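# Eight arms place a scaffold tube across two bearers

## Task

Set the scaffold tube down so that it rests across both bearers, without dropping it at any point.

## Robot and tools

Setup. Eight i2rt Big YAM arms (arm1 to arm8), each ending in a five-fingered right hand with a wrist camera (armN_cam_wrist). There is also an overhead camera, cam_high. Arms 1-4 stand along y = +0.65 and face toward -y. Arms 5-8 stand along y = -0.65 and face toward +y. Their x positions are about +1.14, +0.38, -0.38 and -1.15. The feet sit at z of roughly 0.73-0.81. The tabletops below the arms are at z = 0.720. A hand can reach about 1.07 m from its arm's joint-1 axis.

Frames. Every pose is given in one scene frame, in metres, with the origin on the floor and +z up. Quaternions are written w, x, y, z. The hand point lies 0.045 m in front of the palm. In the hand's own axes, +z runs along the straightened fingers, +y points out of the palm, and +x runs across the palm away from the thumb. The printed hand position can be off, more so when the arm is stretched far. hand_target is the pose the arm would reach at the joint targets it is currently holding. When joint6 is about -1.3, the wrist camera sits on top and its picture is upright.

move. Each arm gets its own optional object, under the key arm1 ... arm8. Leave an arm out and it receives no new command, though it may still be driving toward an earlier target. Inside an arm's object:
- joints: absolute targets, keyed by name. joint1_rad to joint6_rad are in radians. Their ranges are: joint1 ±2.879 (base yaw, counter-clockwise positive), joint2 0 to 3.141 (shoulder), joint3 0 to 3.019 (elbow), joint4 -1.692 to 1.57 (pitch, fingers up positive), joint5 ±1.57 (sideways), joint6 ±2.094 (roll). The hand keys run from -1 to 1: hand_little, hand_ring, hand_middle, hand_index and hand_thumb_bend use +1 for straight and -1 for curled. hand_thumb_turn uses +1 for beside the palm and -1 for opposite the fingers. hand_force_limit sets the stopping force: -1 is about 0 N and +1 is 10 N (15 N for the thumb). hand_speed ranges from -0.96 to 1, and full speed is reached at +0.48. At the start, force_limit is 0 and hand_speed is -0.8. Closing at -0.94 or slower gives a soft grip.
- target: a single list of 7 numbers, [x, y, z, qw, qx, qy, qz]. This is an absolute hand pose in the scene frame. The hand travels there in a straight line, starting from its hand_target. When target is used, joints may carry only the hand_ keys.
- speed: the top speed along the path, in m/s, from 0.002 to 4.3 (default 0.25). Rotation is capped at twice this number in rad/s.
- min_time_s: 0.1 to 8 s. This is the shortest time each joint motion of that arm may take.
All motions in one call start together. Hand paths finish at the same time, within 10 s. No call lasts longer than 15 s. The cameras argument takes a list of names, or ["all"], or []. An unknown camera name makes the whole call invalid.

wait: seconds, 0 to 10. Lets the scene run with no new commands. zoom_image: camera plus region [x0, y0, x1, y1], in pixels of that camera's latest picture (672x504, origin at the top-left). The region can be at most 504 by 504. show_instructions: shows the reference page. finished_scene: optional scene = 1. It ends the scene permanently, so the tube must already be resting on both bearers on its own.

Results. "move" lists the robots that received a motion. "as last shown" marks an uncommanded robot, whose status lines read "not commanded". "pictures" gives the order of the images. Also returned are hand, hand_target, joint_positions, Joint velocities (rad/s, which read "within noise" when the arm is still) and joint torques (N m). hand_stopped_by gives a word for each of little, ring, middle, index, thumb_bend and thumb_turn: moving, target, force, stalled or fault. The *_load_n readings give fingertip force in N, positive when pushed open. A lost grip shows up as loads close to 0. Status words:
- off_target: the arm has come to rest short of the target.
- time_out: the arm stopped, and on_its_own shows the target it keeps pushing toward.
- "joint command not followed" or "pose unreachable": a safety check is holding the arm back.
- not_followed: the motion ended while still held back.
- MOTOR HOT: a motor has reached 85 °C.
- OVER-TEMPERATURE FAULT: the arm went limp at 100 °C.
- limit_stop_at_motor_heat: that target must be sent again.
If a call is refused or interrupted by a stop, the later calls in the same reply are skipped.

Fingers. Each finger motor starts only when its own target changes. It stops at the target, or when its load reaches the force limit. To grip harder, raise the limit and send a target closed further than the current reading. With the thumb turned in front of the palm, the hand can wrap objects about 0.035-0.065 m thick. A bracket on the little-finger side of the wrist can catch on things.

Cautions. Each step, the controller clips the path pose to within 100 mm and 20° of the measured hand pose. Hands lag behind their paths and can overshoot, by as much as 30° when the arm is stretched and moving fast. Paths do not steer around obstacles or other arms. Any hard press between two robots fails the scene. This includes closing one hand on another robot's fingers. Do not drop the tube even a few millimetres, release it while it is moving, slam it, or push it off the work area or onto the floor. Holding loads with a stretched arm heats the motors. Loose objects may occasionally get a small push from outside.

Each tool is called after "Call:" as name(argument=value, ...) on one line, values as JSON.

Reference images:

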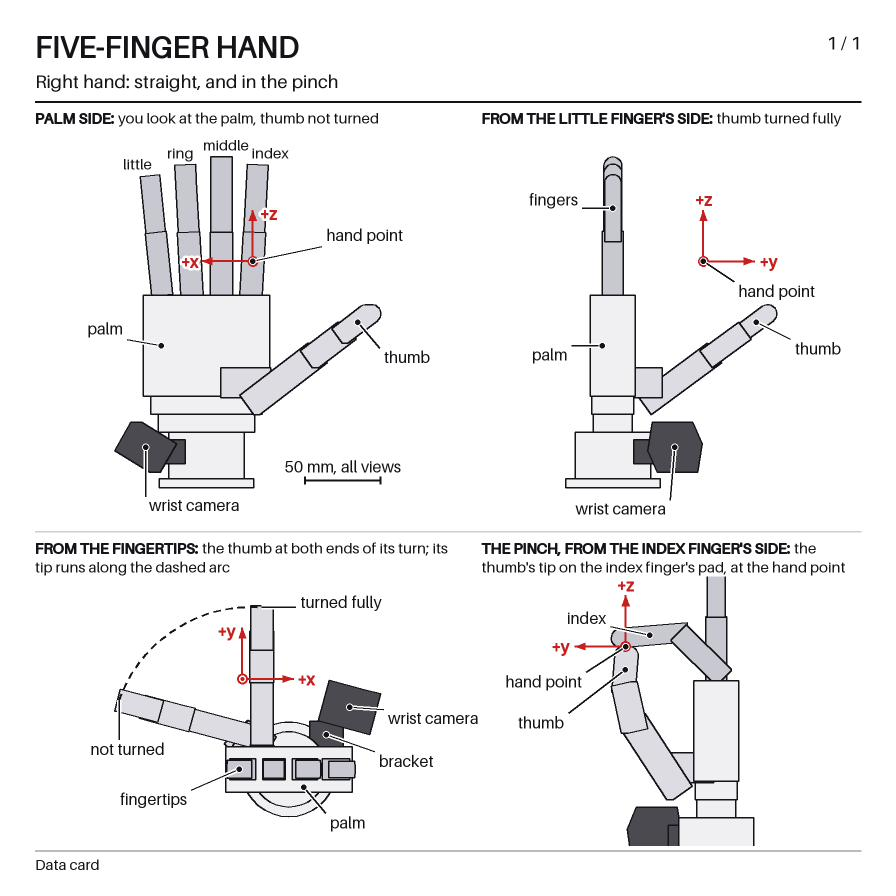

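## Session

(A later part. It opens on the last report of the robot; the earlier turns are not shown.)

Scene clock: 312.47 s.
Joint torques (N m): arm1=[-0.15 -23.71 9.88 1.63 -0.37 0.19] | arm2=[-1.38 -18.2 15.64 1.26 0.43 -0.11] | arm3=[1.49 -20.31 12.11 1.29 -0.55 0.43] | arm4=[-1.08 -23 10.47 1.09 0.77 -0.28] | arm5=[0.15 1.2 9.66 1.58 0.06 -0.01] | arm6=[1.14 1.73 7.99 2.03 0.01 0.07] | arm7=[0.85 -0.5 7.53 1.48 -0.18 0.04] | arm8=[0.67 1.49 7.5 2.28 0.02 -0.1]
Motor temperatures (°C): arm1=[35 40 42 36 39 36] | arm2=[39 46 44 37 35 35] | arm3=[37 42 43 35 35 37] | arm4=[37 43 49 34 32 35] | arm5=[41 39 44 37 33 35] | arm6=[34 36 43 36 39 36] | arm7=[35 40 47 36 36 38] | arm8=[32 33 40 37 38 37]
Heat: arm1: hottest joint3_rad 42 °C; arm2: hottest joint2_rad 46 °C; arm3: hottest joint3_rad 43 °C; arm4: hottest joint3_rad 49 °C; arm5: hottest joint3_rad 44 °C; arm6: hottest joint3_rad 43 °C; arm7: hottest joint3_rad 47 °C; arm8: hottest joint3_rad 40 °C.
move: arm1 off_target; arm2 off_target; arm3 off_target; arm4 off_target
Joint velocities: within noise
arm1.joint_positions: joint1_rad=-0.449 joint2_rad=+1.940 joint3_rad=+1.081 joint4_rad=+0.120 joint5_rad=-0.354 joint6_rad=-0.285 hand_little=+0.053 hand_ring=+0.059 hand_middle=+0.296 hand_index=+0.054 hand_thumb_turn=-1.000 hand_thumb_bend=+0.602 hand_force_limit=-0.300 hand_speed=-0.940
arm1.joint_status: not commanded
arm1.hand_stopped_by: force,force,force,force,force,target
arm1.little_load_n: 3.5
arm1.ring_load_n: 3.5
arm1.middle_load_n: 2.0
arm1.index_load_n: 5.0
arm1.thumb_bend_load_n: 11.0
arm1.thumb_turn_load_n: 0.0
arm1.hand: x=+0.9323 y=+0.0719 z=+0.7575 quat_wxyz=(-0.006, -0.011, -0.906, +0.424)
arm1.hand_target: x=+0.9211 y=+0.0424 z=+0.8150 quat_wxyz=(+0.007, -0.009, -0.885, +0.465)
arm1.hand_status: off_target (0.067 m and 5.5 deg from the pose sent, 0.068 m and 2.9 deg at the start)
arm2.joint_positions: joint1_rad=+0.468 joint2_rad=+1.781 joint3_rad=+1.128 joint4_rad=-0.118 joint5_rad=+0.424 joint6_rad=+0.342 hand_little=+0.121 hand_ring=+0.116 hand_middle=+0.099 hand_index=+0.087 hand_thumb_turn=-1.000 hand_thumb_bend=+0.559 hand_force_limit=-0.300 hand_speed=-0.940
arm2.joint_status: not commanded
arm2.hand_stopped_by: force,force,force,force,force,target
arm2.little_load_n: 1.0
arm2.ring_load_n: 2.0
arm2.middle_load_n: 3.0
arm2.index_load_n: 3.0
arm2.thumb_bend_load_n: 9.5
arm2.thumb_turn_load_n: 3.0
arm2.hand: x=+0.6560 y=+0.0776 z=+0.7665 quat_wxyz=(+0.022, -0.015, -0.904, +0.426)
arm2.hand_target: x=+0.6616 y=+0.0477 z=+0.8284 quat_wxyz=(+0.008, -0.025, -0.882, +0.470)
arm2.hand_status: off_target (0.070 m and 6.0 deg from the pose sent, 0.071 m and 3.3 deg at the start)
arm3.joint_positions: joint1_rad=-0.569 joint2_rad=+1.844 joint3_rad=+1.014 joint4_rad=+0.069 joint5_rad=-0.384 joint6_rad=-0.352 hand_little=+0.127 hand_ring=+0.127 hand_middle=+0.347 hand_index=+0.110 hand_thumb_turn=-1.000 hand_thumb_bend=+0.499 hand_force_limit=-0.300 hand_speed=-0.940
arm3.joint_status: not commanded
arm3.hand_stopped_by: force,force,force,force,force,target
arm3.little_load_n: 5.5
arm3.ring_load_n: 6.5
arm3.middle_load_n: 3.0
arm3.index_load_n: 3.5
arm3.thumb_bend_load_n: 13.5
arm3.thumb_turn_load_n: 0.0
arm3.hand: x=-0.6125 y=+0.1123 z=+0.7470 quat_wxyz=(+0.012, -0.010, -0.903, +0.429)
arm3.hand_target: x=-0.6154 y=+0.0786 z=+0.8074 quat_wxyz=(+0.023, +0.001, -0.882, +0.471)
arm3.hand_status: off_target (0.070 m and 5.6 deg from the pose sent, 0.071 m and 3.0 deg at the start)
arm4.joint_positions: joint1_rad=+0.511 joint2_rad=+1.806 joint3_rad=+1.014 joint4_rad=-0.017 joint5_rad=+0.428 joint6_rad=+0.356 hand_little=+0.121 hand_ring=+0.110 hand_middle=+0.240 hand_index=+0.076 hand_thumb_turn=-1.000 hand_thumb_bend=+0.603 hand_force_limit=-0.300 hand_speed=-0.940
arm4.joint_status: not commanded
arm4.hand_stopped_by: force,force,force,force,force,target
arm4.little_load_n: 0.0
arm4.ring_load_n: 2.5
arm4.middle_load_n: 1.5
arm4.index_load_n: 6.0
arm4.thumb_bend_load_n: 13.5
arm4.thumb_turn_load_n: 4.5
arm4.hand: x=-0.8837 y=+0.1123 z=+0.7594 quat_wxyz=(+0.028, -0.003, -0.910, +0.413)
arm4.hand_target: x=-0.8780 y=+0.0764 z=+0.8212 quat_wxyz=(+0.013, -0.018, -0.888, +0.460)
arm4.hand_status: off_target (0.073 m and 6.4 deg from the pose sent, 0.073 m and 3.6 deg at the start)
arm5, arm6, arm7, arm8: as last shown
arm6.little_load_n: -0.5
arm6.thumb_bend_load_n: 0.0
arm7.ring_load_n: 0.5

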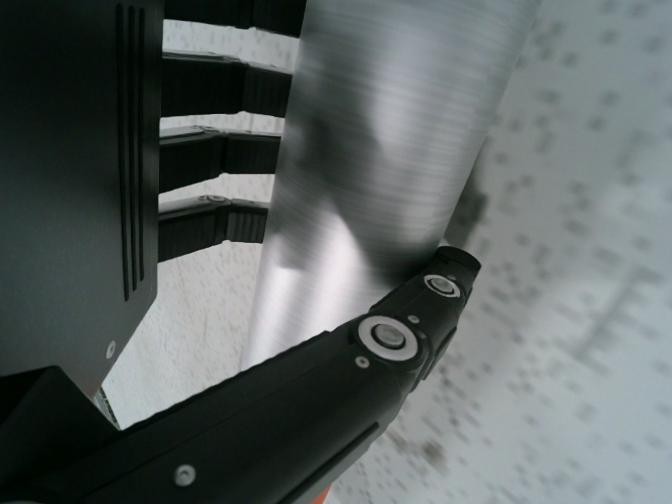

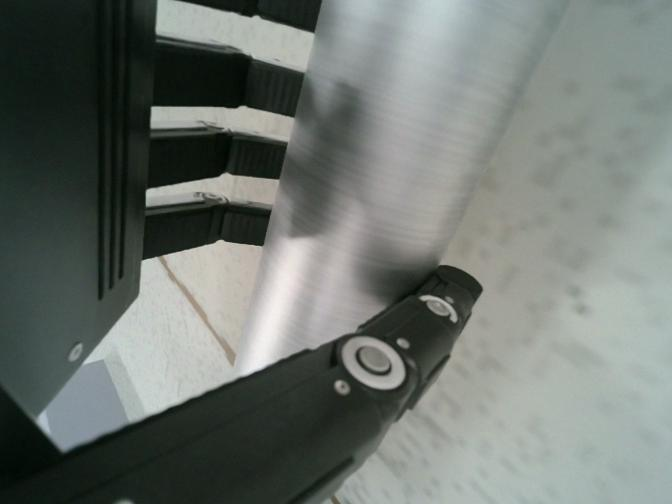

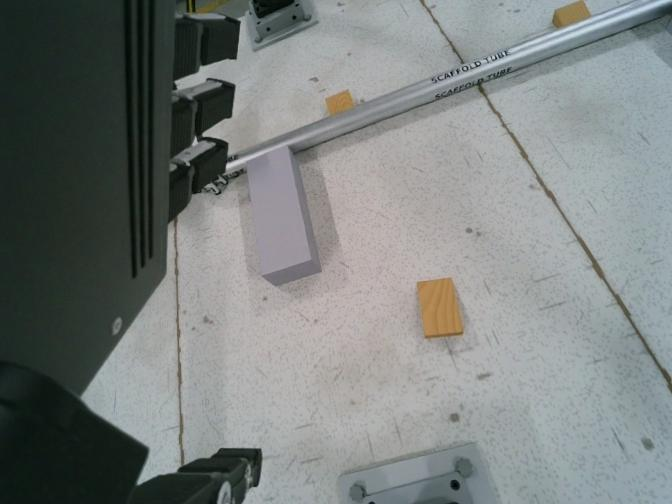

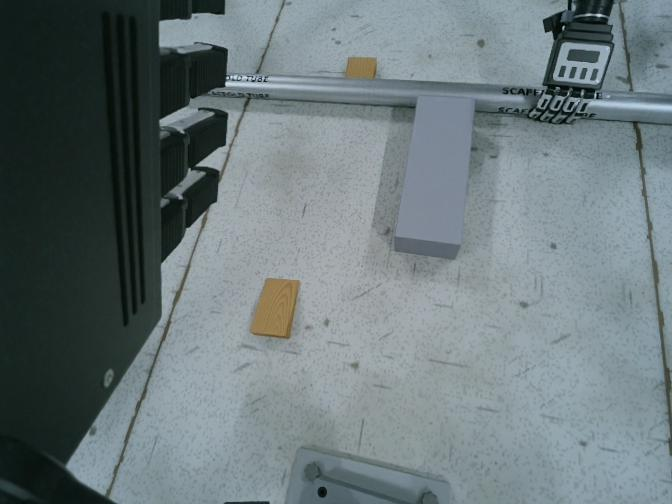

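Call:
move(arm1={"target": [0.920, 0.040, 0.838, -0.0072, 0.0096, 0.886, -0.4648], "speed": 0.06}, arm2={"target": [0.6635, 0.044, 0.850, -0.0071, 0.0253, 0.8829, -0.4698], "speed": 0.06}, arm3={"target": [-0.617, 0.076, 0.830, -0.0238, -0.0004, 0.8833, -0.4702], "speed": 0.06}, arm4={"target": [-0.876, 0.073, 0.843, -0.0126, 0.0179, 0.889, -0.4602], "speed": 0.06}, cameras=["arm1_cam_wrist", "arm3_cam_wrist", "arm6_cam_wrist", "arm8_cam_wrist"])

Scene clock: 317.80 s.
Joint torques (N m): arm1=[-0.03 -24.47 10.67 1.88 -0.68 0.26] | arm2=[-1.73 -18.9 16.99 1.47 0.66 -0.11] | arm3=[1.32 -21.01 13.5 1.48 -1.05 0.51] | arm4=[-1.9 -24.7 11.55 1.62 1.13 -0.31] | arm5=[-0.32 0.62 9.58 1.74 0.06 0.05] | arm6=[-0.09 2.14 7.97 2.25 0.05 0.08] | arm7=[1.38 -0.09 7.58 1.42 -0.18 0.02] | arm8=[0.56 1.2 7.47 2.26 0.01 -0.11]
Motor temperatures (°C): arm1=[35 40 42 36 39 36] | arm2=[39 47 45 37 35 35] | arm3=[37 43 43 34 35 37] | arm4=[37 44 49 34 32 35] | arm5=[41 39 44 37 33 35] | arm6=[34 36 43 36 39 36] | arm7=[35 40 47 36 36 38] | arm8=[32 33 40 37 38 37]
Heat: arm1: hottest joint3_rad 42 °C; arm2: hottest joint2_rad 47 °C; arm3: hottest joint2_rad 43 °C; arm4: hottest joint3_rad 49 °C; arm5: hottest joint3_rad 44 °C; arm6: hottest joint3_rad 43 °C; arm7: hottest joint3_rad 47 °C; arm8: hottest joint3_rad 40 °C.
move: arm1 off_target; arm2 off_target; arm3 off_target; arm4 off_target
Joint velocities: within noise
arm1.joint_positions: joint1_rad=-0.449 joint2_rad=+1.910 joint3_rad=+1.081 joint4_rad=+0.057 joint5_rad=-0.346 joint6_rad=-0.291 hand_little=+0.053 hand_ring=+0.059 hand_middle=+0.296 hand_index=+0.054 hand_thumb_turn=-1.000 hand_thumb_bend=+0.602 hand_force_limit=-0.300 hand_speed=-0.940
arm1.joint_status: not commanded
arm1.hand_stopped_by: force,force,force,force,force,target
arm1.little_load_n: 5.0
arm1.ring_load_n: 4.0
arm1.middle_load_n: 0.0
arm1.index_load_n: 5.5
arm1.thumb_bend_load_n: 10.5
arm1.thumb_turn_load_n: 0.0
arm1.hand: x=+0.9344 y=+0.0799 z=+0.7658 quat_wxyz=(-0.008, -0.013, -0.912, +0.409)
arm1.hand_target: x=+0.9220 y=+0.0439 z=+0.8378 quat_wxyz=(+0.006, -0.009, -0.886, +0.464)
arm1.hand_status: off_target (0.084 m and 7.3 deg from the pose sent, 0.087 m and 5.5 deg at the start)
arm2.joint_positions: joint1_rad=+0.474 joint2_rad=+1.759 joint3_rad=+1.136 joint4_rad=-0.177 joint5_rad=+0.418 joint6_rad=+0.342 hand_little=+0.121 hand_ring=+0.116 hand_middle=+0.099 hand_index=+0.087 hand_thumb_turn=-1.000 hand_thumb_bend=+0.559 hand_force_limit=-0.300 hand_speed=-0.940
arm2.joint_status: not commanded
arm2.hand_stopped_by: force,force,force,force,force,target
arm2.little_load_n: 0.0
arm2.ring_load_n: 0.5
arm2.middle_load_n: 2.5
arm2.index_load_n: 3.5
arm2.thumb_bend_load_n: 10.5
arm2.thumb_turn_load_n: 4.5
arm2.hand: x=+0.6570 y=+0.0859 z=+0.7744 quat_wxyz=(+0.024, -0.008, -0.910, +0.414)
arm2.hand_target: x=+0.6611 y=+0.0492 z=+0.8507 quat_wxyz=(+0.007, -0.025, -0.882, +0.470)
arm2.hand_status: off_target (0.087 m and 7.6 deg from the pose sent, 0.090 m and 6.0 deg at the start)
arm3.joint_positions: joint1_rad=-0.569 joint2_rad=+1.814 joint3_rad=+1.014 joint4_rad=+0.000 joint5_rad=-0.373 joint6_rad=-0.361 hand_little=+0.127 hand_ring=+0.127 hand_middle=+0.346 hand_index=+0.110 hand_thumb_turn=-1.000 hand_thumb_bend=+0.499 hand_force_limit=-0.300 hand_speed=-0.940
arm3.joint_status: not commanded
arm3.hand_stopped_by: force,force,force,force,force,target
arm3.little_load_n: 6.0
arm3.ring_load_n: 7.0
arm3.middle_load_n: 0.0
arm3.index_load_n: 4.5
arm3.thumb_bend_load_n: 15.0
arm3.thumb_turn_load_n: 0.0
arm3.hand: x=-0.6093 y=+0.1224 z=+0.7533 quat_wxyz=(+0.009, -0.012, -0.911, +0.411)
arm3.hand_target: x=-0.6143 y=+0.0811 z=+0.8301 quat_wxyz=(+0.023, +0.001, -0.882, +0.470)
arm3.hand_status: off_target (0.090 m and 7.8 deg from the pose sent, 0.091 m and 5.6 deg at the start)
arm4.joint_positions: joint1_rad=+0.520 joint2_rad=+1.782 joint3_rad=+1.017 joint4_rad=-0.077 joint5_rad=+0.422 joint6_rad=+0.356 hand_little=+0.121 hand_ring=+0.110 hand_middle=+0.240 hand_index=+0.076 hand_thumb_turn=-1.000 hand_thumb_bend=+0.603 hand_force_limit=-0.300 hand_speed=-0.940
arm4.joint_status: not commanded
arm4.hand_stopped_by: force,force,force,force,force,target
arm4.little_load_n: 0.0
arm4.ring_load_n: 1.5
arm4.middle_load_n: 0.0
arm4.index_load_n: 9.0
arm4.thumb_bend_load_n: 13.5
arm4.thumb_turn_load_n: 4.5
arm4.hand: x=-0.8827 y=+0.1229 z=+0.7650 quat_wxyz=(+0.031, +0.006, -0.917, +0.399)
arm4.hand_target: x=-0.8788 y=+0.0782 z=+0.8436 quat_wxyz=(+0.014, -0.018, -0.888, +0.460)
arm4.hand_status: off_target (0.093 m and 8.5 deg from the pose sent, 0.093 m and 6.4 deg at the start)
arm5, arm6, arm7, arm8: as last shown
arm6.little_load_n: 0.0
arm6.ring_load_n: -0.5
arm7.ring_load_n: 0.0
arm7.thumb_turn_load_n: 0.5

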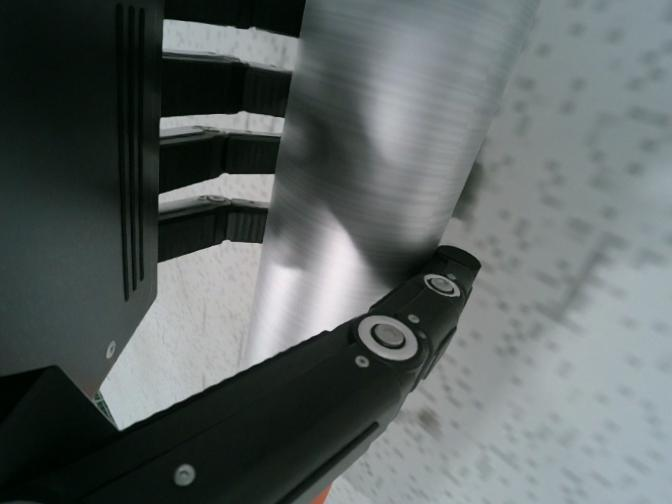

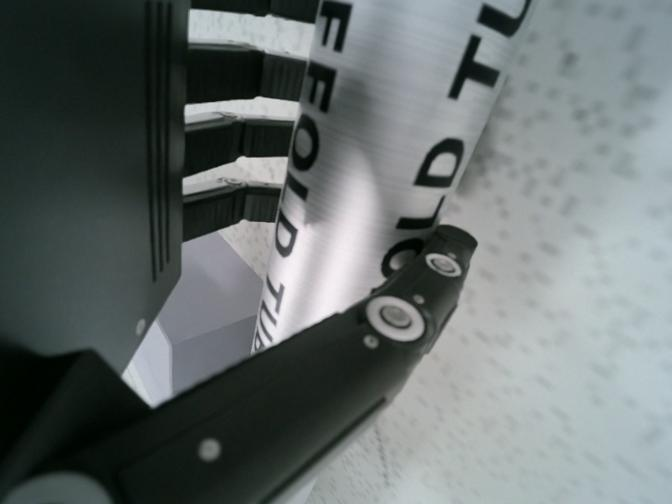

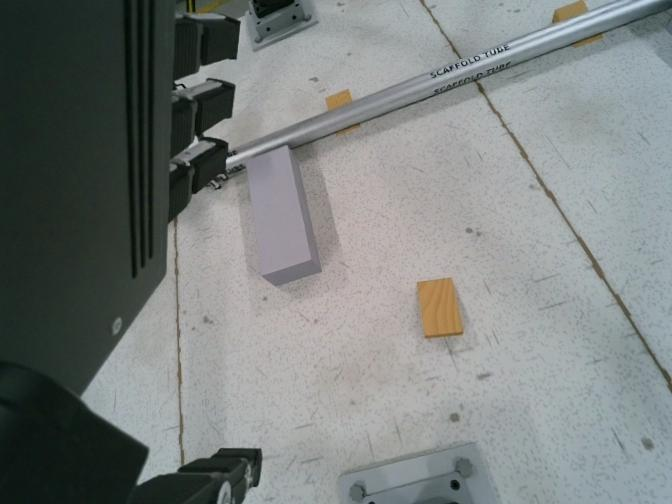

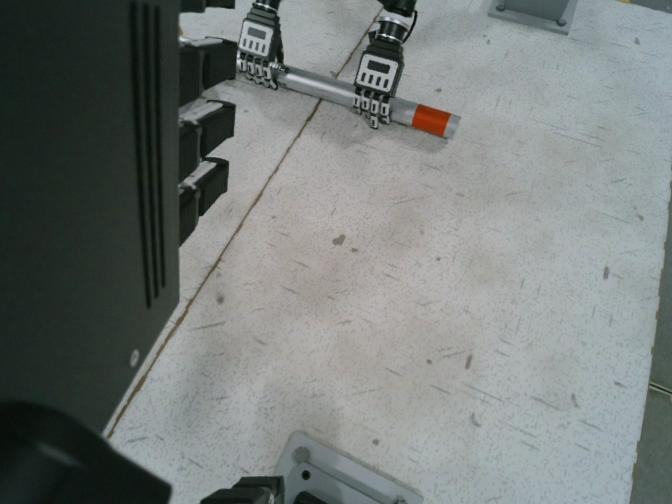

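Call:
zoom_image(camera="arm6_cam_wrist", region=[200, 60, 460, 220])

Call:
zoom_image(camera="arm8_cam_wrist", region=[230, 20, 480, 180])

Scaled by 1.938.

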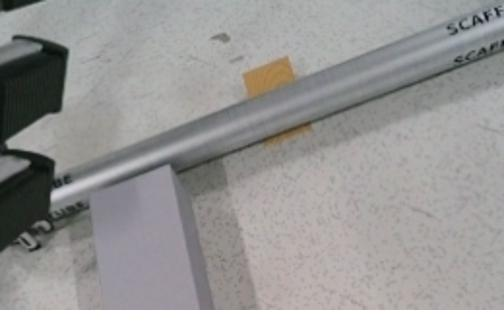

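Scaled by 2.016.

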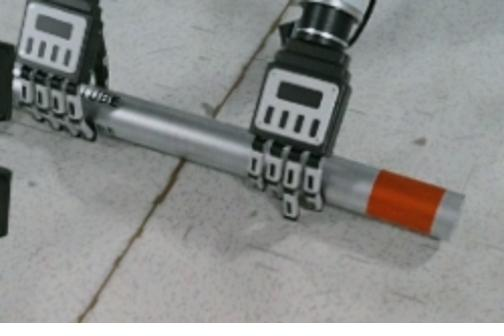

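Call:
move(arm1={"joints": {"hand_speed": -0.94, "hand_force_limit": 0.1, "hand_index": -0.5, "hand_middle": -0.5, "hand_ring": -0.5, "hand_little": -0.5}}, arm2={"joints": {"hand_speed": -0.94, "hand_force_limit": 0.1, "hand_index": -0.5, "hand_middle": -0.5, "hand_ring": -0.5, "hand_little": -0.5}}, arm3={"joints": {"hand_speed": -0.94, "hand_force_limit": 0.1, "hand_index": -0.5, "hand_middle": -0.5, "hand_ring": -0.5, "hand_little": -0.5}}, arm4={"joints": {"hand_speed": -0.94, "hand_force_limit": 0.1, "hand_index": -0.5, "hand_middle": -0.5, "hand_ring": -0.5, "hand_little": -0.5}}, cameras=["arm1_cam_wrist", "arm2_cam_wrist", "arm3_cam_wrist", "arm4_cam_wrist", "arm8_cam_wrist"])

Scene clock: 329.90 s.
Joint torques (N m): arm1=[-0.03 -24.53 10.67 2.1 -0.69 0.25] | arm2=[-1.73 -18.9 16.83 1.47 0.72 -0.1] | arm3=[1.73 -21.25 13.48 1.66 -1.04 0.51] | arm4=[-0.56 -24.7 11.49 1.37 1.27 -0.29] | arm5=[-0.32 0.67 9.66 1.57 0.05 0.04] | arm6=[1.9 1.67 7.83 2.29 -0.02 0.05] | arm7=[1.44 -0.44 7.68 1.48 -0.16 0.03] | arm8=[0.67 0.97 7.56 2.24 0.02 -0.11]
Motor temperatures (°C): arm1=[35 41 42 36 39 36] | arm2=[39 47 48 36 35 35] | arm3=[37 43 44 34 36 37] | arm4=[37 45 52 34 33 35] | arm5=[41 39 44 37 33 35] | arm6=[34 36 43 35 39 36] | arm7=[35 39 47 36 36 38] | arm8=[32 33 40 37 38 37]
Heat: arm1: hottest joint3_rad 42 °C; arm2: hottest joint3_rad 48 °C; arm3: hottest joint3_rad 44 °C; arm4: hottest joint3_rad 52 °C; arm5: hottest joint3_rad 44 °C; arm6: hottest joint3_rad 43 °C; arm7: hottest joint3_rad 47 °C; arm8: hottest joint3_rad 40 °C.
move: arm1 off_target; arm2 off_target; arm3 off_target; arm4 off_target
Joint velocities: within noise
arm1.joint_positions: joint1_rad=-0.449 joint2_rad=+1.907 joint3_rad=+1.081 joint4_rad=+0.054 joint5_rad=-0.346 joint6_rad=-0.292 hand_little=+0.049 hand_ring=+0.050 hand_middle=+0.044 hand_index=+0.053 hand_thumb_turn=-1.000 hand_thumb_bend=+0.603 hand_force_limit=+0.100 hand_speed=-0.940
arm1.joint_status: hand_little off_target (ended at +0.049, target -0.500); hand_ring off_target (ended at +0.050, target -0.500); hand_middle off_target (ended at +0.044, target -0.500); hand_index off_target (ended at +0.053, target -0.500); the others done
arm1.hand_stopped_by: force,force,force,force,force,target
arm1.little_load_n: 2.0
arm1.ring_load_n: 4.5
arm1.middle_load_n: 5.5
arm1.index_load_n: 2.5
arm1.thumb_bend_load_n: 13.5
arm1.thumb_turn_load_n: 0.0
arm1.hand: x=+0.9344 y=+0.0801 z=+0.7671 quat_wxyz=(-0.008, -0.012, -0.912, +0.409)
arm1.hand_target: x=+0.9219 y=+0.0439 z=+0.8379 quat_wxyz=(+0.006, -0.009, -0.886, +0.464)
arm1.hand_status: not commanded
arm2.joint_positions: joint1_rad=+0.474 joint2_rad=+1.759 joint3_rad=+1.138 joint4_rad=-0.177 joint5_rad=+0.416 joint6_rad=+0.341 hand_little=+0.066 hand_ring=+0.079 hand_middle=+0.073 hand_index=+0.067 hand_thumb_turn=-1.000 hand_thumb_bend=+0.560 hand_force_limit=+0.100 hand_speed=-0.940
arm2.joint_status: hand_little off_target (ended at +0.066, target -0.500); hand_ring off_target (ended at +0.079, target -0.500); hand_middle off_target (ended at +0.073, target -0.500); hand_index off_target (ended at +0.067, target -0.500); the others done
arm2.hand_stopped_by: force,force,force,force,force,target
arm2.little_load_n: 5.5
arm2.ring_load_n: 4.5
arm2.middle_load_n: 3.0
arm2.index_load_n: 3.0
arm2.thumb_bend_load_n: 18.0
arm2.thumb_turn_load_n: 4.0
arm2.hand: x=+0.6576 y=+0.0853 z=+0.7752 quat_wxyz=(+0.024, -0.007, -0.910, +0.415)
arm2.hand_target: x=+0.6611 y=+0.0492 z=+0.8507 quat_wxyz=(+0.007, -0.026, -0.882, +0.470)
arm2.hand_status: not commanded
arm3.joint_positions: joint1_rad=-0.569 joint2_rad=+1.813 joint3_rad=+1.014 joint4_rad=-0.003 joint5_rad=-0.373 joint6_rad=-0.361 hand_little=+0.127 hand_ring=+0.127 hand_middle=+0.111 hand_index=+0.101 hand_thumb_turn=-1.000 hand_thumb_bend=+0.500 hand_force_limit=+0.100 hand_speed=-0.940
arm3.joint_status: hand_little off_target (ended at +0.127, target -0.500); hand_ring off_target (ended at +0.127, target -0.500); hand_middle off_target (ended at +0.111, target -0.500); hand_index off_target (ended at +0.101, target -0.500); the others done
arm3.hand_stopped_by: force,force,force,force,force,target
arm3.little_load_n: 4.0
arm3.ring_load_n: 4.5
arm3.middle_load_n: 6.0
arm3.index_load_n: 5.0
arm3.thumb_bend_load_n: 17.0
arm3.thumb_turn_load_n: 0.0
arm3.hand: x=-0.6091 y=+0.1228 z=+0.7538 quat_wxyz=(+0.009, -0.012, -0.912, +0.411)
arm3.hand_target: x=-0.6143 y=+0.0810 z=+0.8301 quat_wxyz=(+0.023, +0.001, -0.882, +0.470)
arm3.hand_status: not commanded
arm4.joint_positions: joint1_rad=+0.520 joint2_rad=+1.782 joint3_rad=+1.017 joint4_rad=-0.077 joint5_rad=+0.419 joint6_rad=+0.356 hand_little=+0.084 hand_ring=+0.095 hand_middle=+0.074 hand_index=+0.076 hand_thumb_turn=-1.000 hand_thumb_bend=+0.604 hand_force_limit=+0.100 hand_speed=-0.940
arm4.joint_status: hand_little off_target (ended at +0.084, target -0.500); hand_ring off_target (ended at +0.095, target -0.500); hand_middle off_target (ended at +0.074, target -0.500); hand_index off_target (ended at +0.076, target -0.500); the others done
arm4.hand_stopped_by: force,force,force,force,force,target
arm4.little_load_n: 4.0
arm4.ring_load_n: 2.0
arm4.middle_load_n: 6.0
arm4.index_load_n: 1.5
arm4.thumb_bend_load_n: 20.5
arm4.thumb_turn_load_n: 6.5
arm4.hand: x=-0.8821 y=+0.1232 z=+0.7649 quat_wxyz=(+0.030, +0.006, -0.917, +0.398)
arm4.hand_target: x=-0.8787 y=+0.0782 z=+0.8435 quat_wxyz=(+0.013, -0.018, -0.888, +0.460)
arm4.hand_status: not commanded
arm5, arm6, arm7, arm8: as last shown
arm6.ring_load_n: 0.0
arm7.thumb_bend_load_n: -0.5
arm7.thumb_turn_load_n: 0.0
arm8.little_load_n: -0.5

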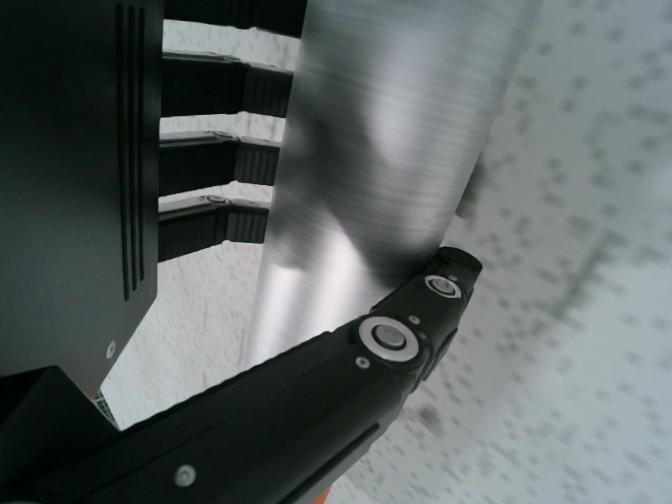

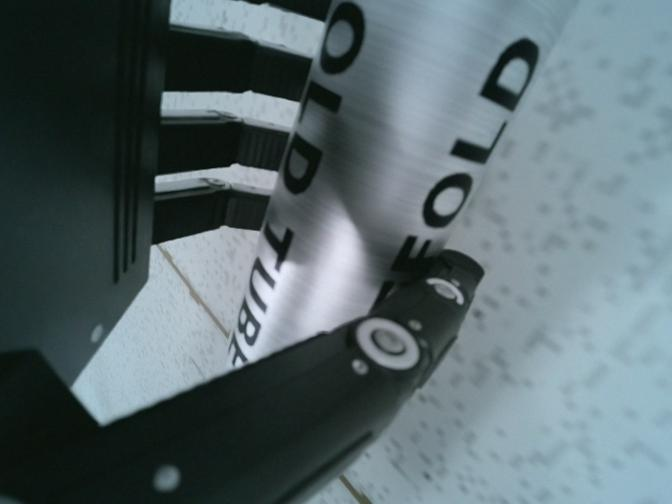

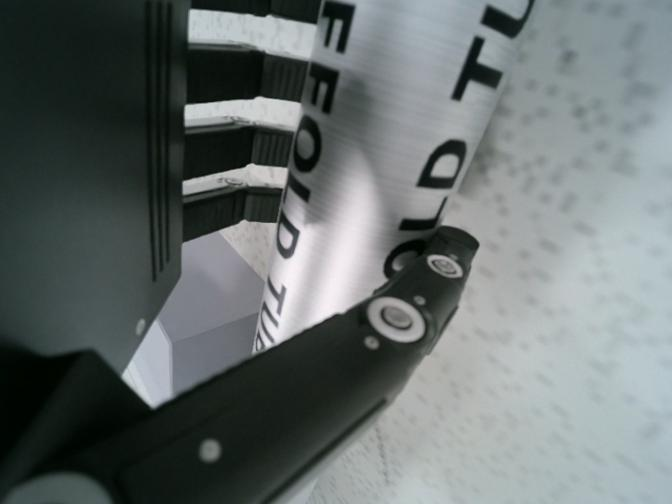

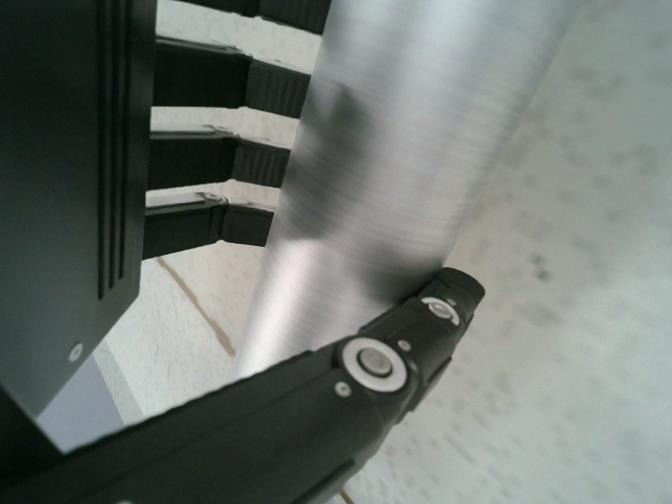

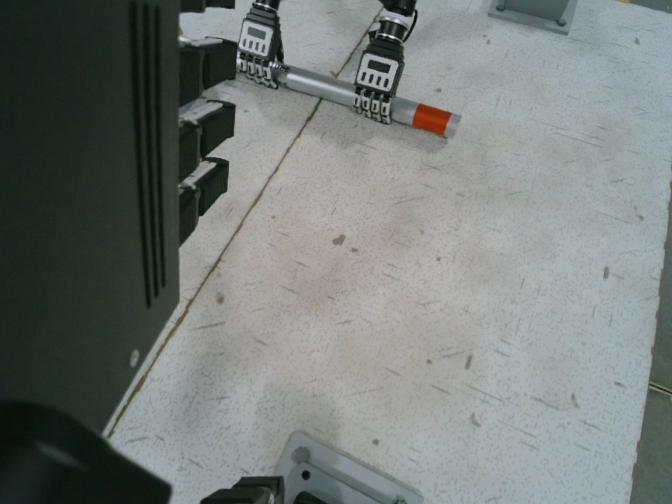

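Call:
move(arm1={"target": [0.920, 0.030, 0.860, -0.0072, 0.0096, 0.886, -0.4648], "speed": 0.06}, arm2={"target": [0.6635, 0.034, 0.872, -0.0071, 0.0253, 0.8829, -0.4698], "speed": 0.06}, arm3={"target": [-0.617, 0.066, 0.854, -0.0238, -0.0004, 0.8833, -0.4702], "speed": 0.06}, arm4={"target": [-0.876, 0.063, 0.865, -0.0126, 0.0179, 0.889, -0.4602], "speed": 0.06}, cameras=["arm1_cam_wrist", "arm4_cam_wrist", "arm6_cam_wrist", "arm7_cam_wrist", "arm8_cam_wrist"])

Scene clock: 343.00 s.
Joint torques (N m): arm1=[0.38 -24.76 11.95 2 -0.47 0.31] | arm2=[-2.2 -19.02 18.35 1.52 0.63 -0.1] | arm3=[1.85 -21.3 14.78 1.63 -0.94 0.59] | arm4=[-2.26 -24.59 12.14 1.88 1.24 -0.33] | arm5=[-0.5 1.03 9.68 1.69 0.08 0.01] | arm6=[0.26 1.26 7.86 2.13 0.04 0.15] | arm7=[1.2 0.03 7.77 1.43 -0.18 0.03] | arm8=[1.03 1.08 7.49 2.15 0.05 -0.11]
Motor temperatures (°C): arm1=[35 42 43 36 39 36] | arm2=[39 48 48 36 35 35] | arm3=[37 43 45 34 36 37] | arm4=[37 47 54 34 33 35] | arm5=[41 39 44 37 33 35] | arm6=[33 36 43 35 39 36] | arm7=[35 39 47 36 36 38] | arm8=[32 33 40 37 38 37]
Heat: arm1: hottest joint3_rad 43 °C; arm2: hottest joint2_rad 48 °C; arm3: hottest joint3_rad 45 °C; arm4: hottest joint3_rad 54 °C; arm5: hottest joint3_rad 44 °C; arm6: hottest joint3_rad 43 °C; arm7: hottest joint3_rad 47 °C; arm8: hottest joint3_rad 40 °C.
move: arm1 off_target; arm2 off_target; arm3 off_target; arm4 off_target
Joint velocities: within noise
arm1.joint_positions: joint1_rad=-0.449 joint2_rad=+1.887 joint3_rad=+1.109 joint4_rad=-0.006 joint5_rad=-0.346 joint6_rad=-0.291 hand_little=+0.048 hand_ring=+0.050 hand_middle=+0.044 hand_index=+0.053 hand_thumb_turn=-1.000 hand_thumb_bend=+0.603 hand_force_limit=+0.100 hand_speed=-0.940
arm1.joint_status: not commanded
arm1.hand_stopped_by: force,force,force,force,force,target
arm1.little_load_n: 0.5
arm1.ring_load_n: 3.0
arm1.middle_load_n: 5.5
arm1.index_load_n: 4.0
arm1.thumb_bend_load_n: 13.0
arm1.thumb_turn_load_n: 1.0
arm1.hand: x=+0.9328 y=+0.0767 z=+0.7819 quat_wxyz=(-0.010, -0.014, -0.915, +0.404)
arm1.hand_target: x=+0.9224 y=+0.0351 z=+0.8607 quat_wxyz=(+0.006, -0.009, -0.885, +0.465)
arm1.hand_status: off_target (0.092 m and 8.0 deg from the pose sent, 0.106 m and 7.3 deg at the start; pose on its path clipped on 1 of 36 steps)
arm2.joint_positions: joint1_rad=+0.472 joint2_rad=+1.750 joint3_rad=+1.177 joint4_rad=-0.238 joint5_rad=+0.412 joint6_rad=+0.334 hand_little=+0.066 hand_ring=+0.079 hand_middle=+0.073 hand_index=+0.067 hand_thumb_turn=-1.000 hand_thumb_bend=+0.560 hand_force_limit=+0.100 hand_speed=-0.940
arm2.joint_status: not commanded
arm2.hand_stopped_by: force,force,force,force,force,target
arm2.little_load_n: 5.0
arm2.ring_load_n: 4.0
arm2.middle_load_n: 3.0
arm2.index_load_n: 3.0
arm2.thumb_bend_load_n: 17.5
arm2.thumb_turn_load_n: 4.5
arm2.hand: x=+0.6589 y=+0.0817 z=+0.7896 quat_wxyz=(+0.026, -0.003, -0.912, +0.409)
arm2.hand_target: x=+0.6602 y=+0.0407 z=+0.8732 quat_wxyz=(+0.007, -0.025, -0.882, +0.470)
arm2.hand_status: off_target (0.095 m and 8.4 deg from the pose sent, 0.110 m and 7.5 deg at the start; pose on its path clipped on 7 of 36 steps)
arm3.joint_positions: joint1_rad=-0.567 joint2_rad=+1.795 joint3_rad=+1.031 joint4_rad=-0.050 joint5_rad=-0.371 joint6_rad=-0.363 hand_little=+0.127 hand_ring=+0.127 hand_middle=+0.111 hand_index=+0.101 hand_thumb_turn=-1.000 hand_thumb_bend=+0.500 hand_force_limit=+0.100 hand_speed=-0.940
arm3.joint_status: not commanded
arm3.hand_stopped_by: force,force,force,force,force,target
arm3.little_load_n: 3.5
arm3.ring_load_n: 4.0
arm3.middle_load_n: 6.0
arm3.index_load_n: 6.0
arm3.thumb_bend_load_n: 16.5
arm3.thumb_turn_load_n: 0.0
arm3.hand: x=-0.6086 y=+0.1222 z=+0.7645 quat_wxyz=(+0.007, -0.012, -0.914, +0.406)
arm3.hand_target: x=-0.6131 y=+0.0756 z=+0.8496 quat_wxyz=(+0.023, +0.001, -0.882, +0.471)
arm3.hand_status: off_target (0.106 m and 8.5 deg from the pose sent, 0.115 m and 7.9 deg at the start; pose on its path clipped on 29 of 36 steps)
arm4.joint_positions: joint1_rad=+0.520 joint2_rad=+1.766 joint3_rad=+1.035 joint4_rad=-0.122 joint5_rad=+0.416 joint6_rad=+0.356 hand_little=+0.084 hand_ring=+0.095 hand_middle=+0.074 hand_index=+0.076 hand_thumb_turn=-1.000 hand_thumb_bend=+0.604 hand_force_limit=+0.100 hand_speed=-0.940
arm4.joint_status: not commanded
arm4.hand_stopped_by: force,force,force,force,force,target
arm4.little_load_n: 3.5
arm4.ring_load_n: 2.0
arm4.middle_load_n: 6.5
arm4.index_load_n: 1.0
arm4.thumb_bend_load_n: 19.5
arm4.thumb_turn_load_n: 7.0
arm4.hand: x=-0.8809 y=+0.1229 z=+0.7755 quat_wxyz=(+0.031, +0.008, -0.919, +0.394)
arm4.hand_target: x=-0.8797 y=+0.0737 z=+0.8594 quat_wxyz=(+0.013, -0.018, -0.887, +0.461)
arm4.hand_status: off_target (0.108 m and 9.1 deg from the pose sent, 0.117 m and 8.5 deg at the start; pose on its path clipped on 31 of 36 steps)
arm5, arm6, arm7, arm8: as last shown
arm7.thumb_bend_load_n: 0.0
arm8.little_load_n: 0.0

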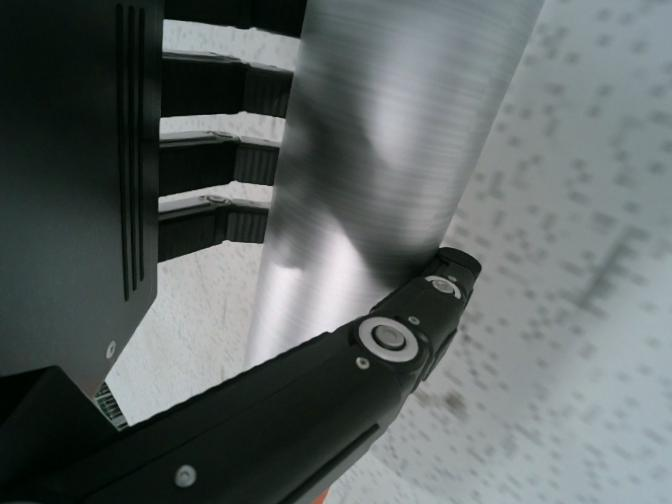

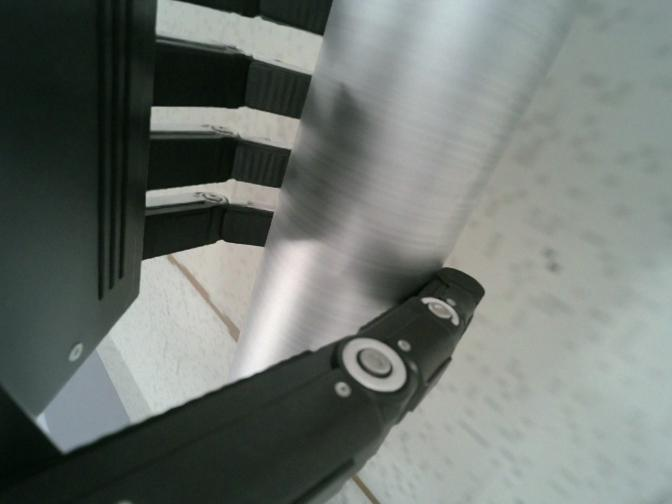

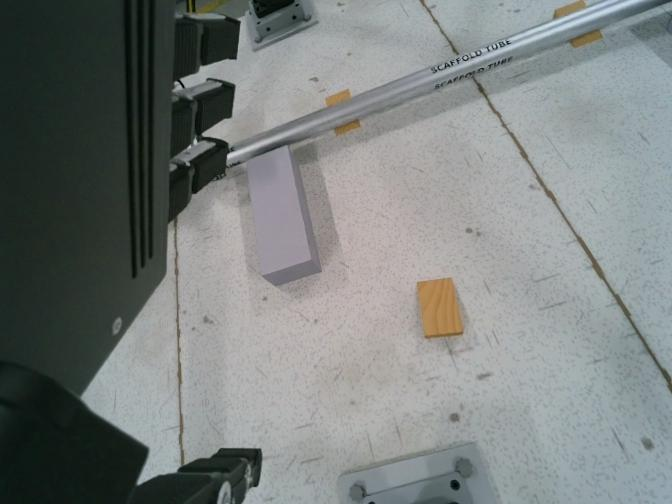

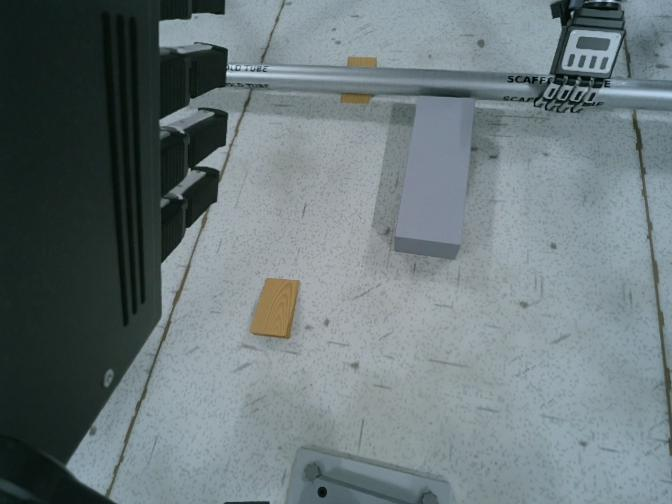

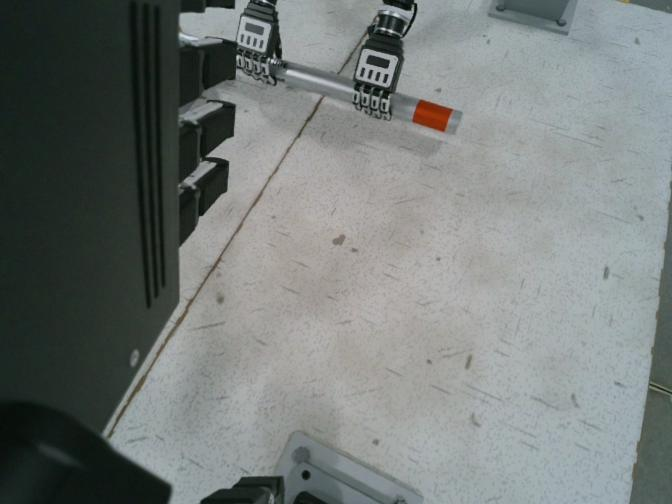

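Call:
move(arm1={"joints": {"joint1_rad": -0.443, "joint2_rad": 1.767, "joint3_rad": 1.204, "joint4_rad": -0.061}, "min_time_s": 2.5}, arm2={"joints": {"joint1_rad": 0.447, "joint2_rad": 1.657, "joint3_rad": 1.304, "joint4_rad": -0.298}, "min_time_s": 2.5}, arm3={"joints": {"joint1_rad": -0.544, "joint2_rad": 1.655, "joint3_rad": 1.137, "joint4_rad": -0.126}, "min_time_s": 2.5}, arm4={"joints": {"joint1_rad": 0.4865, "joint2_rad": 1.632, "joint3_rad": 1.145, "joint4_rad": -0.193}, "min_time_s": 2.5}, cameras=["arm1_cam_wrist", "arm4_cam_wrist", "arm6_cam_wrist", "arm7_cam_wrist"])

Scene clock: 390.77 s.
Joint torques (N m): arm1=[0.32 -24.88 12.77 2.06 -0.47 0.29] | arm2=[-2.32 -19.25 18.84 1.63 0.62 -0.06] | arm3=[1.55 -21.13 15.35 1.5 -0.92 0.57] | arm4=[-2.14 -23.77 13.03 1.46 1.2 -0.3] | arm5=[-0.5 0.73 9.7 1.58 0.02 0.05] | arm6=[0.85 2.55 7.8 2.26 0.04 0.12] | arm7=[1.44 0.38 7.73 1.43 -0.18 0.02] | arm8=[0.91 0.5 7.65 2.26 0.05 -0.13]
Motor temperatures (°C): arm1=[35 43 48 36 39 36] | arm2=[39 49 53 36 35 35] | arm3=[37 44 50 34 36 37] | arm4=[37 45 57 34 34 35] | arm5=[40 38 45 37 33 35] | arm6=[33 36 44 35 39 36] | arm7=[35 39 47 36 36 38] | arm8=[32 33 40 37 38 37]
Heat: arm1: hottest joint3_rad 48 °C; arm2: hottest joint3_rad 53 °C; arm3: hottest joint3_rad 50 °C; arm4: hottest joint3_rad 57 °C; arm5: hottest joint3_rad 45 °C; arm6: hottest joint3_rad 44 °C; arm7: hottest joint3_rad 47 °C; arm8: hottest joint3_rad 40 °C.
move: arm1 done; arm2 time_out; arm3 done; arm4 done
Joint velocities: within noise
arm1.joint_positions: joint1_rad=-0.449 joint2_rad=+1.847 joint3_rad=+1.127 joint4_rad=-0.061 joint5_rad=-0.346 joint6_rad=-0.289 hand_little=+0.048 hand_ring=+0.050 hand_middle=+0.044 hand_index=+0.054 hand_thumb_turn=-1.000 hand_thumb_bend=+0.603 hand_force_limit=+0.100 hand_speed=-0.940
arm1.joint_status: all done
arm1.hand_stopped_by: force,force,force,force,force,target
arm1.little_load_n: 0.0
arm1.ring_load_n: 2.0
arm1.middle_load_n: 6.0
arm1.index_load_n: 4.5
arm1.thumb_bend_load_n: 12.5
arm1.thumb_turn_load_n: 3.0
arm1.hand: x=+0.9318 y=+0.0743 z=+0.8059 quat_wxyz=(-0.010, -0.015, -0.914, +0.405)
arm1.hand_target: x=+0.9197 y=+0.0345 z=+0.8900 quat_wxyz=(+0.009, -0.010, -0.883, +0.470)
arm1.hand_status: not commanded
arm2.joint_positions: joint1_rad=+0.471 joint2_rad=+1.720 joint3_rad=+1.212 joint4_rad=-0.303 joint5_rad=+0.412 joint6_rad=+0.330 hand_little=+0.066 hand_ring=+0.079 hand_middle=+0.073 hand_index=+0.067 hand_thumb_turn=-1.000 hand_thumb_bend=+0.560 hand_force_limit=+0.100 hand_speed=-0.940
arm2.joint_status: joint3_rad time_out (moved +0.034 of +0.127); the others done
arm2.hand_stopped_by: force,force,force,force,force,target
arm2.little_load_n: 4.0
arm2.ring_load_n: 3.5
arm2.middle_load_n: 2.5
arm2.index_load_n: 3.0
arm2.thumb_bend_load_n: 17.5
arm2.thumb_turn_load_n: 6.0
arm2.on_its_own: joint3_rad reads +1.212 and still pushes toward +1.304 since a time_out
arm2.hand: x=+0.6590 y=+0.0799 z=+0.8145 quat_wxyz=(+0.027, -0.001, -0.912, +0.409)
arm2.hand_target: x=+0.6581 y=+0.0409 z=+0.9027 quat_wxyz=(+0.006, -0.027, -0.881, +0.473)
arm2.hand_status: not commanded
arm3.joint_positions: joint1_rad=-0.566 joint2_rad=+1.737 joint3_rad=+1.048 joint4_rad=-0.116 joint5_rad=-0.371 joint6_rad=-0.363 hand_little=+0.127 hand_ring=+0.127 hand_middle=+0.111 hand_index=+0.101 hand_thumb_turn=-1.000 hand_thumb_bend=+0.500 hand_force_limit=+0.100 hand_speed=-0.940
arm3.joint_status: all done
arm3.hand_stopped_by: force,force,force,force,force,target
arm3.little_load_n: 3.5
arm3.ring_load_n: 4.5
arm3.middle_load_n: 7.0
arm3.index_load_n: 7.0
arm3.thumb_bend_load_n: 16.0
arm3.thumb_turn_load_n: 0.0
arm3.hand: x=-0.6081 y=+0.1221 z=+0.7953 quat_wxyz=(+0.009, -0.011, -0.912, +0.409)
arm3.hand_target: x=-0.6115 y=+0.0802 z=+0.8835 quat_wxyz=(+0.025, +0.002, -0.880, +0.475)
arm3.hand_status: not commanded
arm4.joint_positions: joint1_rad=+0.520 joint2_rad=+1.707 joint3_rad=+1.057 joint4_rad=-0.201 joint5_rad=+0.416 joint6_rad=+0.355 hand_little=+0.084 hand_ring=+0.095 hand_middle=+0.074 hand_index=+0.076 hand_thumb_turn=-1.000 hand_thumb_bend=+0.604 hand_force_limit=+0.100 hand_speed=-0.940
arm4.joint_status: all done
arm4.hand_stopped_by: force,force,force,force,force,target
arm4.little_load_n: 2.0
arm4.ring_load_n: 1.0
arm4.middle_load_n: 6.0
arm4.index_load_n: 2.5
arm4.thumb_bend_load_n: 20.0
arm4.thumb_turn_load_n: 8.5
arm4.hand: x=-0.8813 y=+0.1239 z=+0.8074 quat_wxyz=(+0.031, +0.009, -0.918, +0.395)
arm4.hand_target: x=-0.8827 y=+0.0762 z=+0.8952 quat_wxyz=(+0.013, -0.020, -0.886, +0.464)
arm4.hand_status: not commanded
arm5, arm6, arm7, arm8: as last shown
arm5.ring_load_n: 0.5
arm8.thumb_bend_load_n: 0.5

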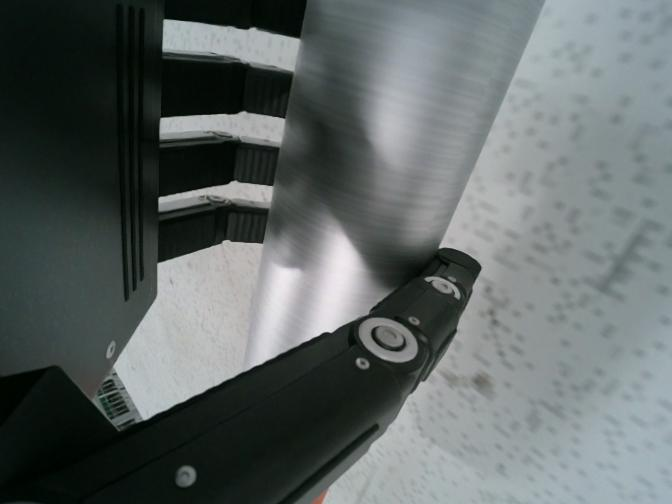

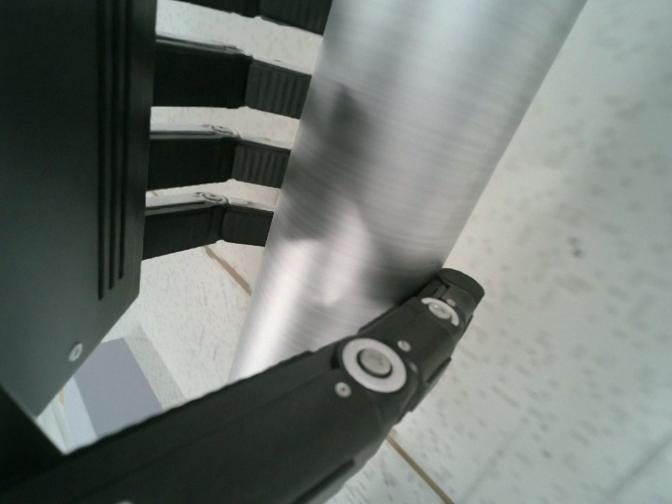

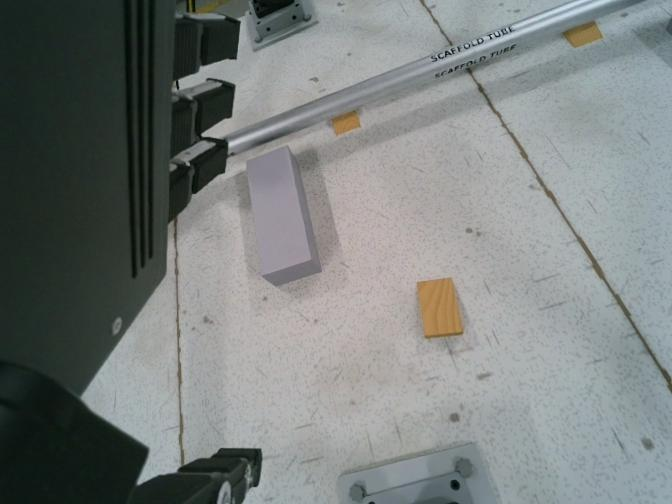

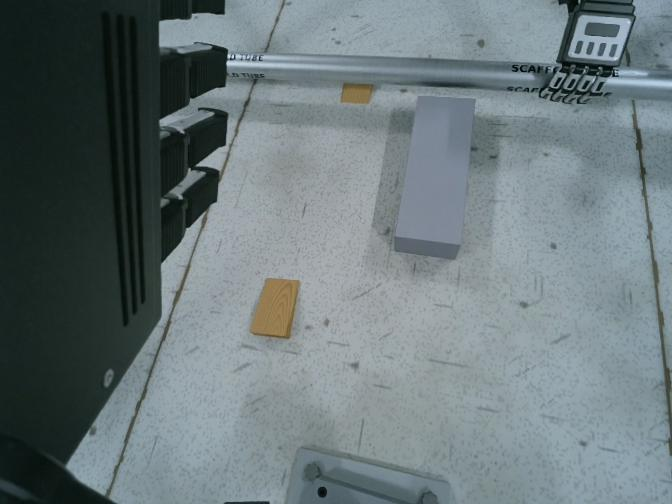

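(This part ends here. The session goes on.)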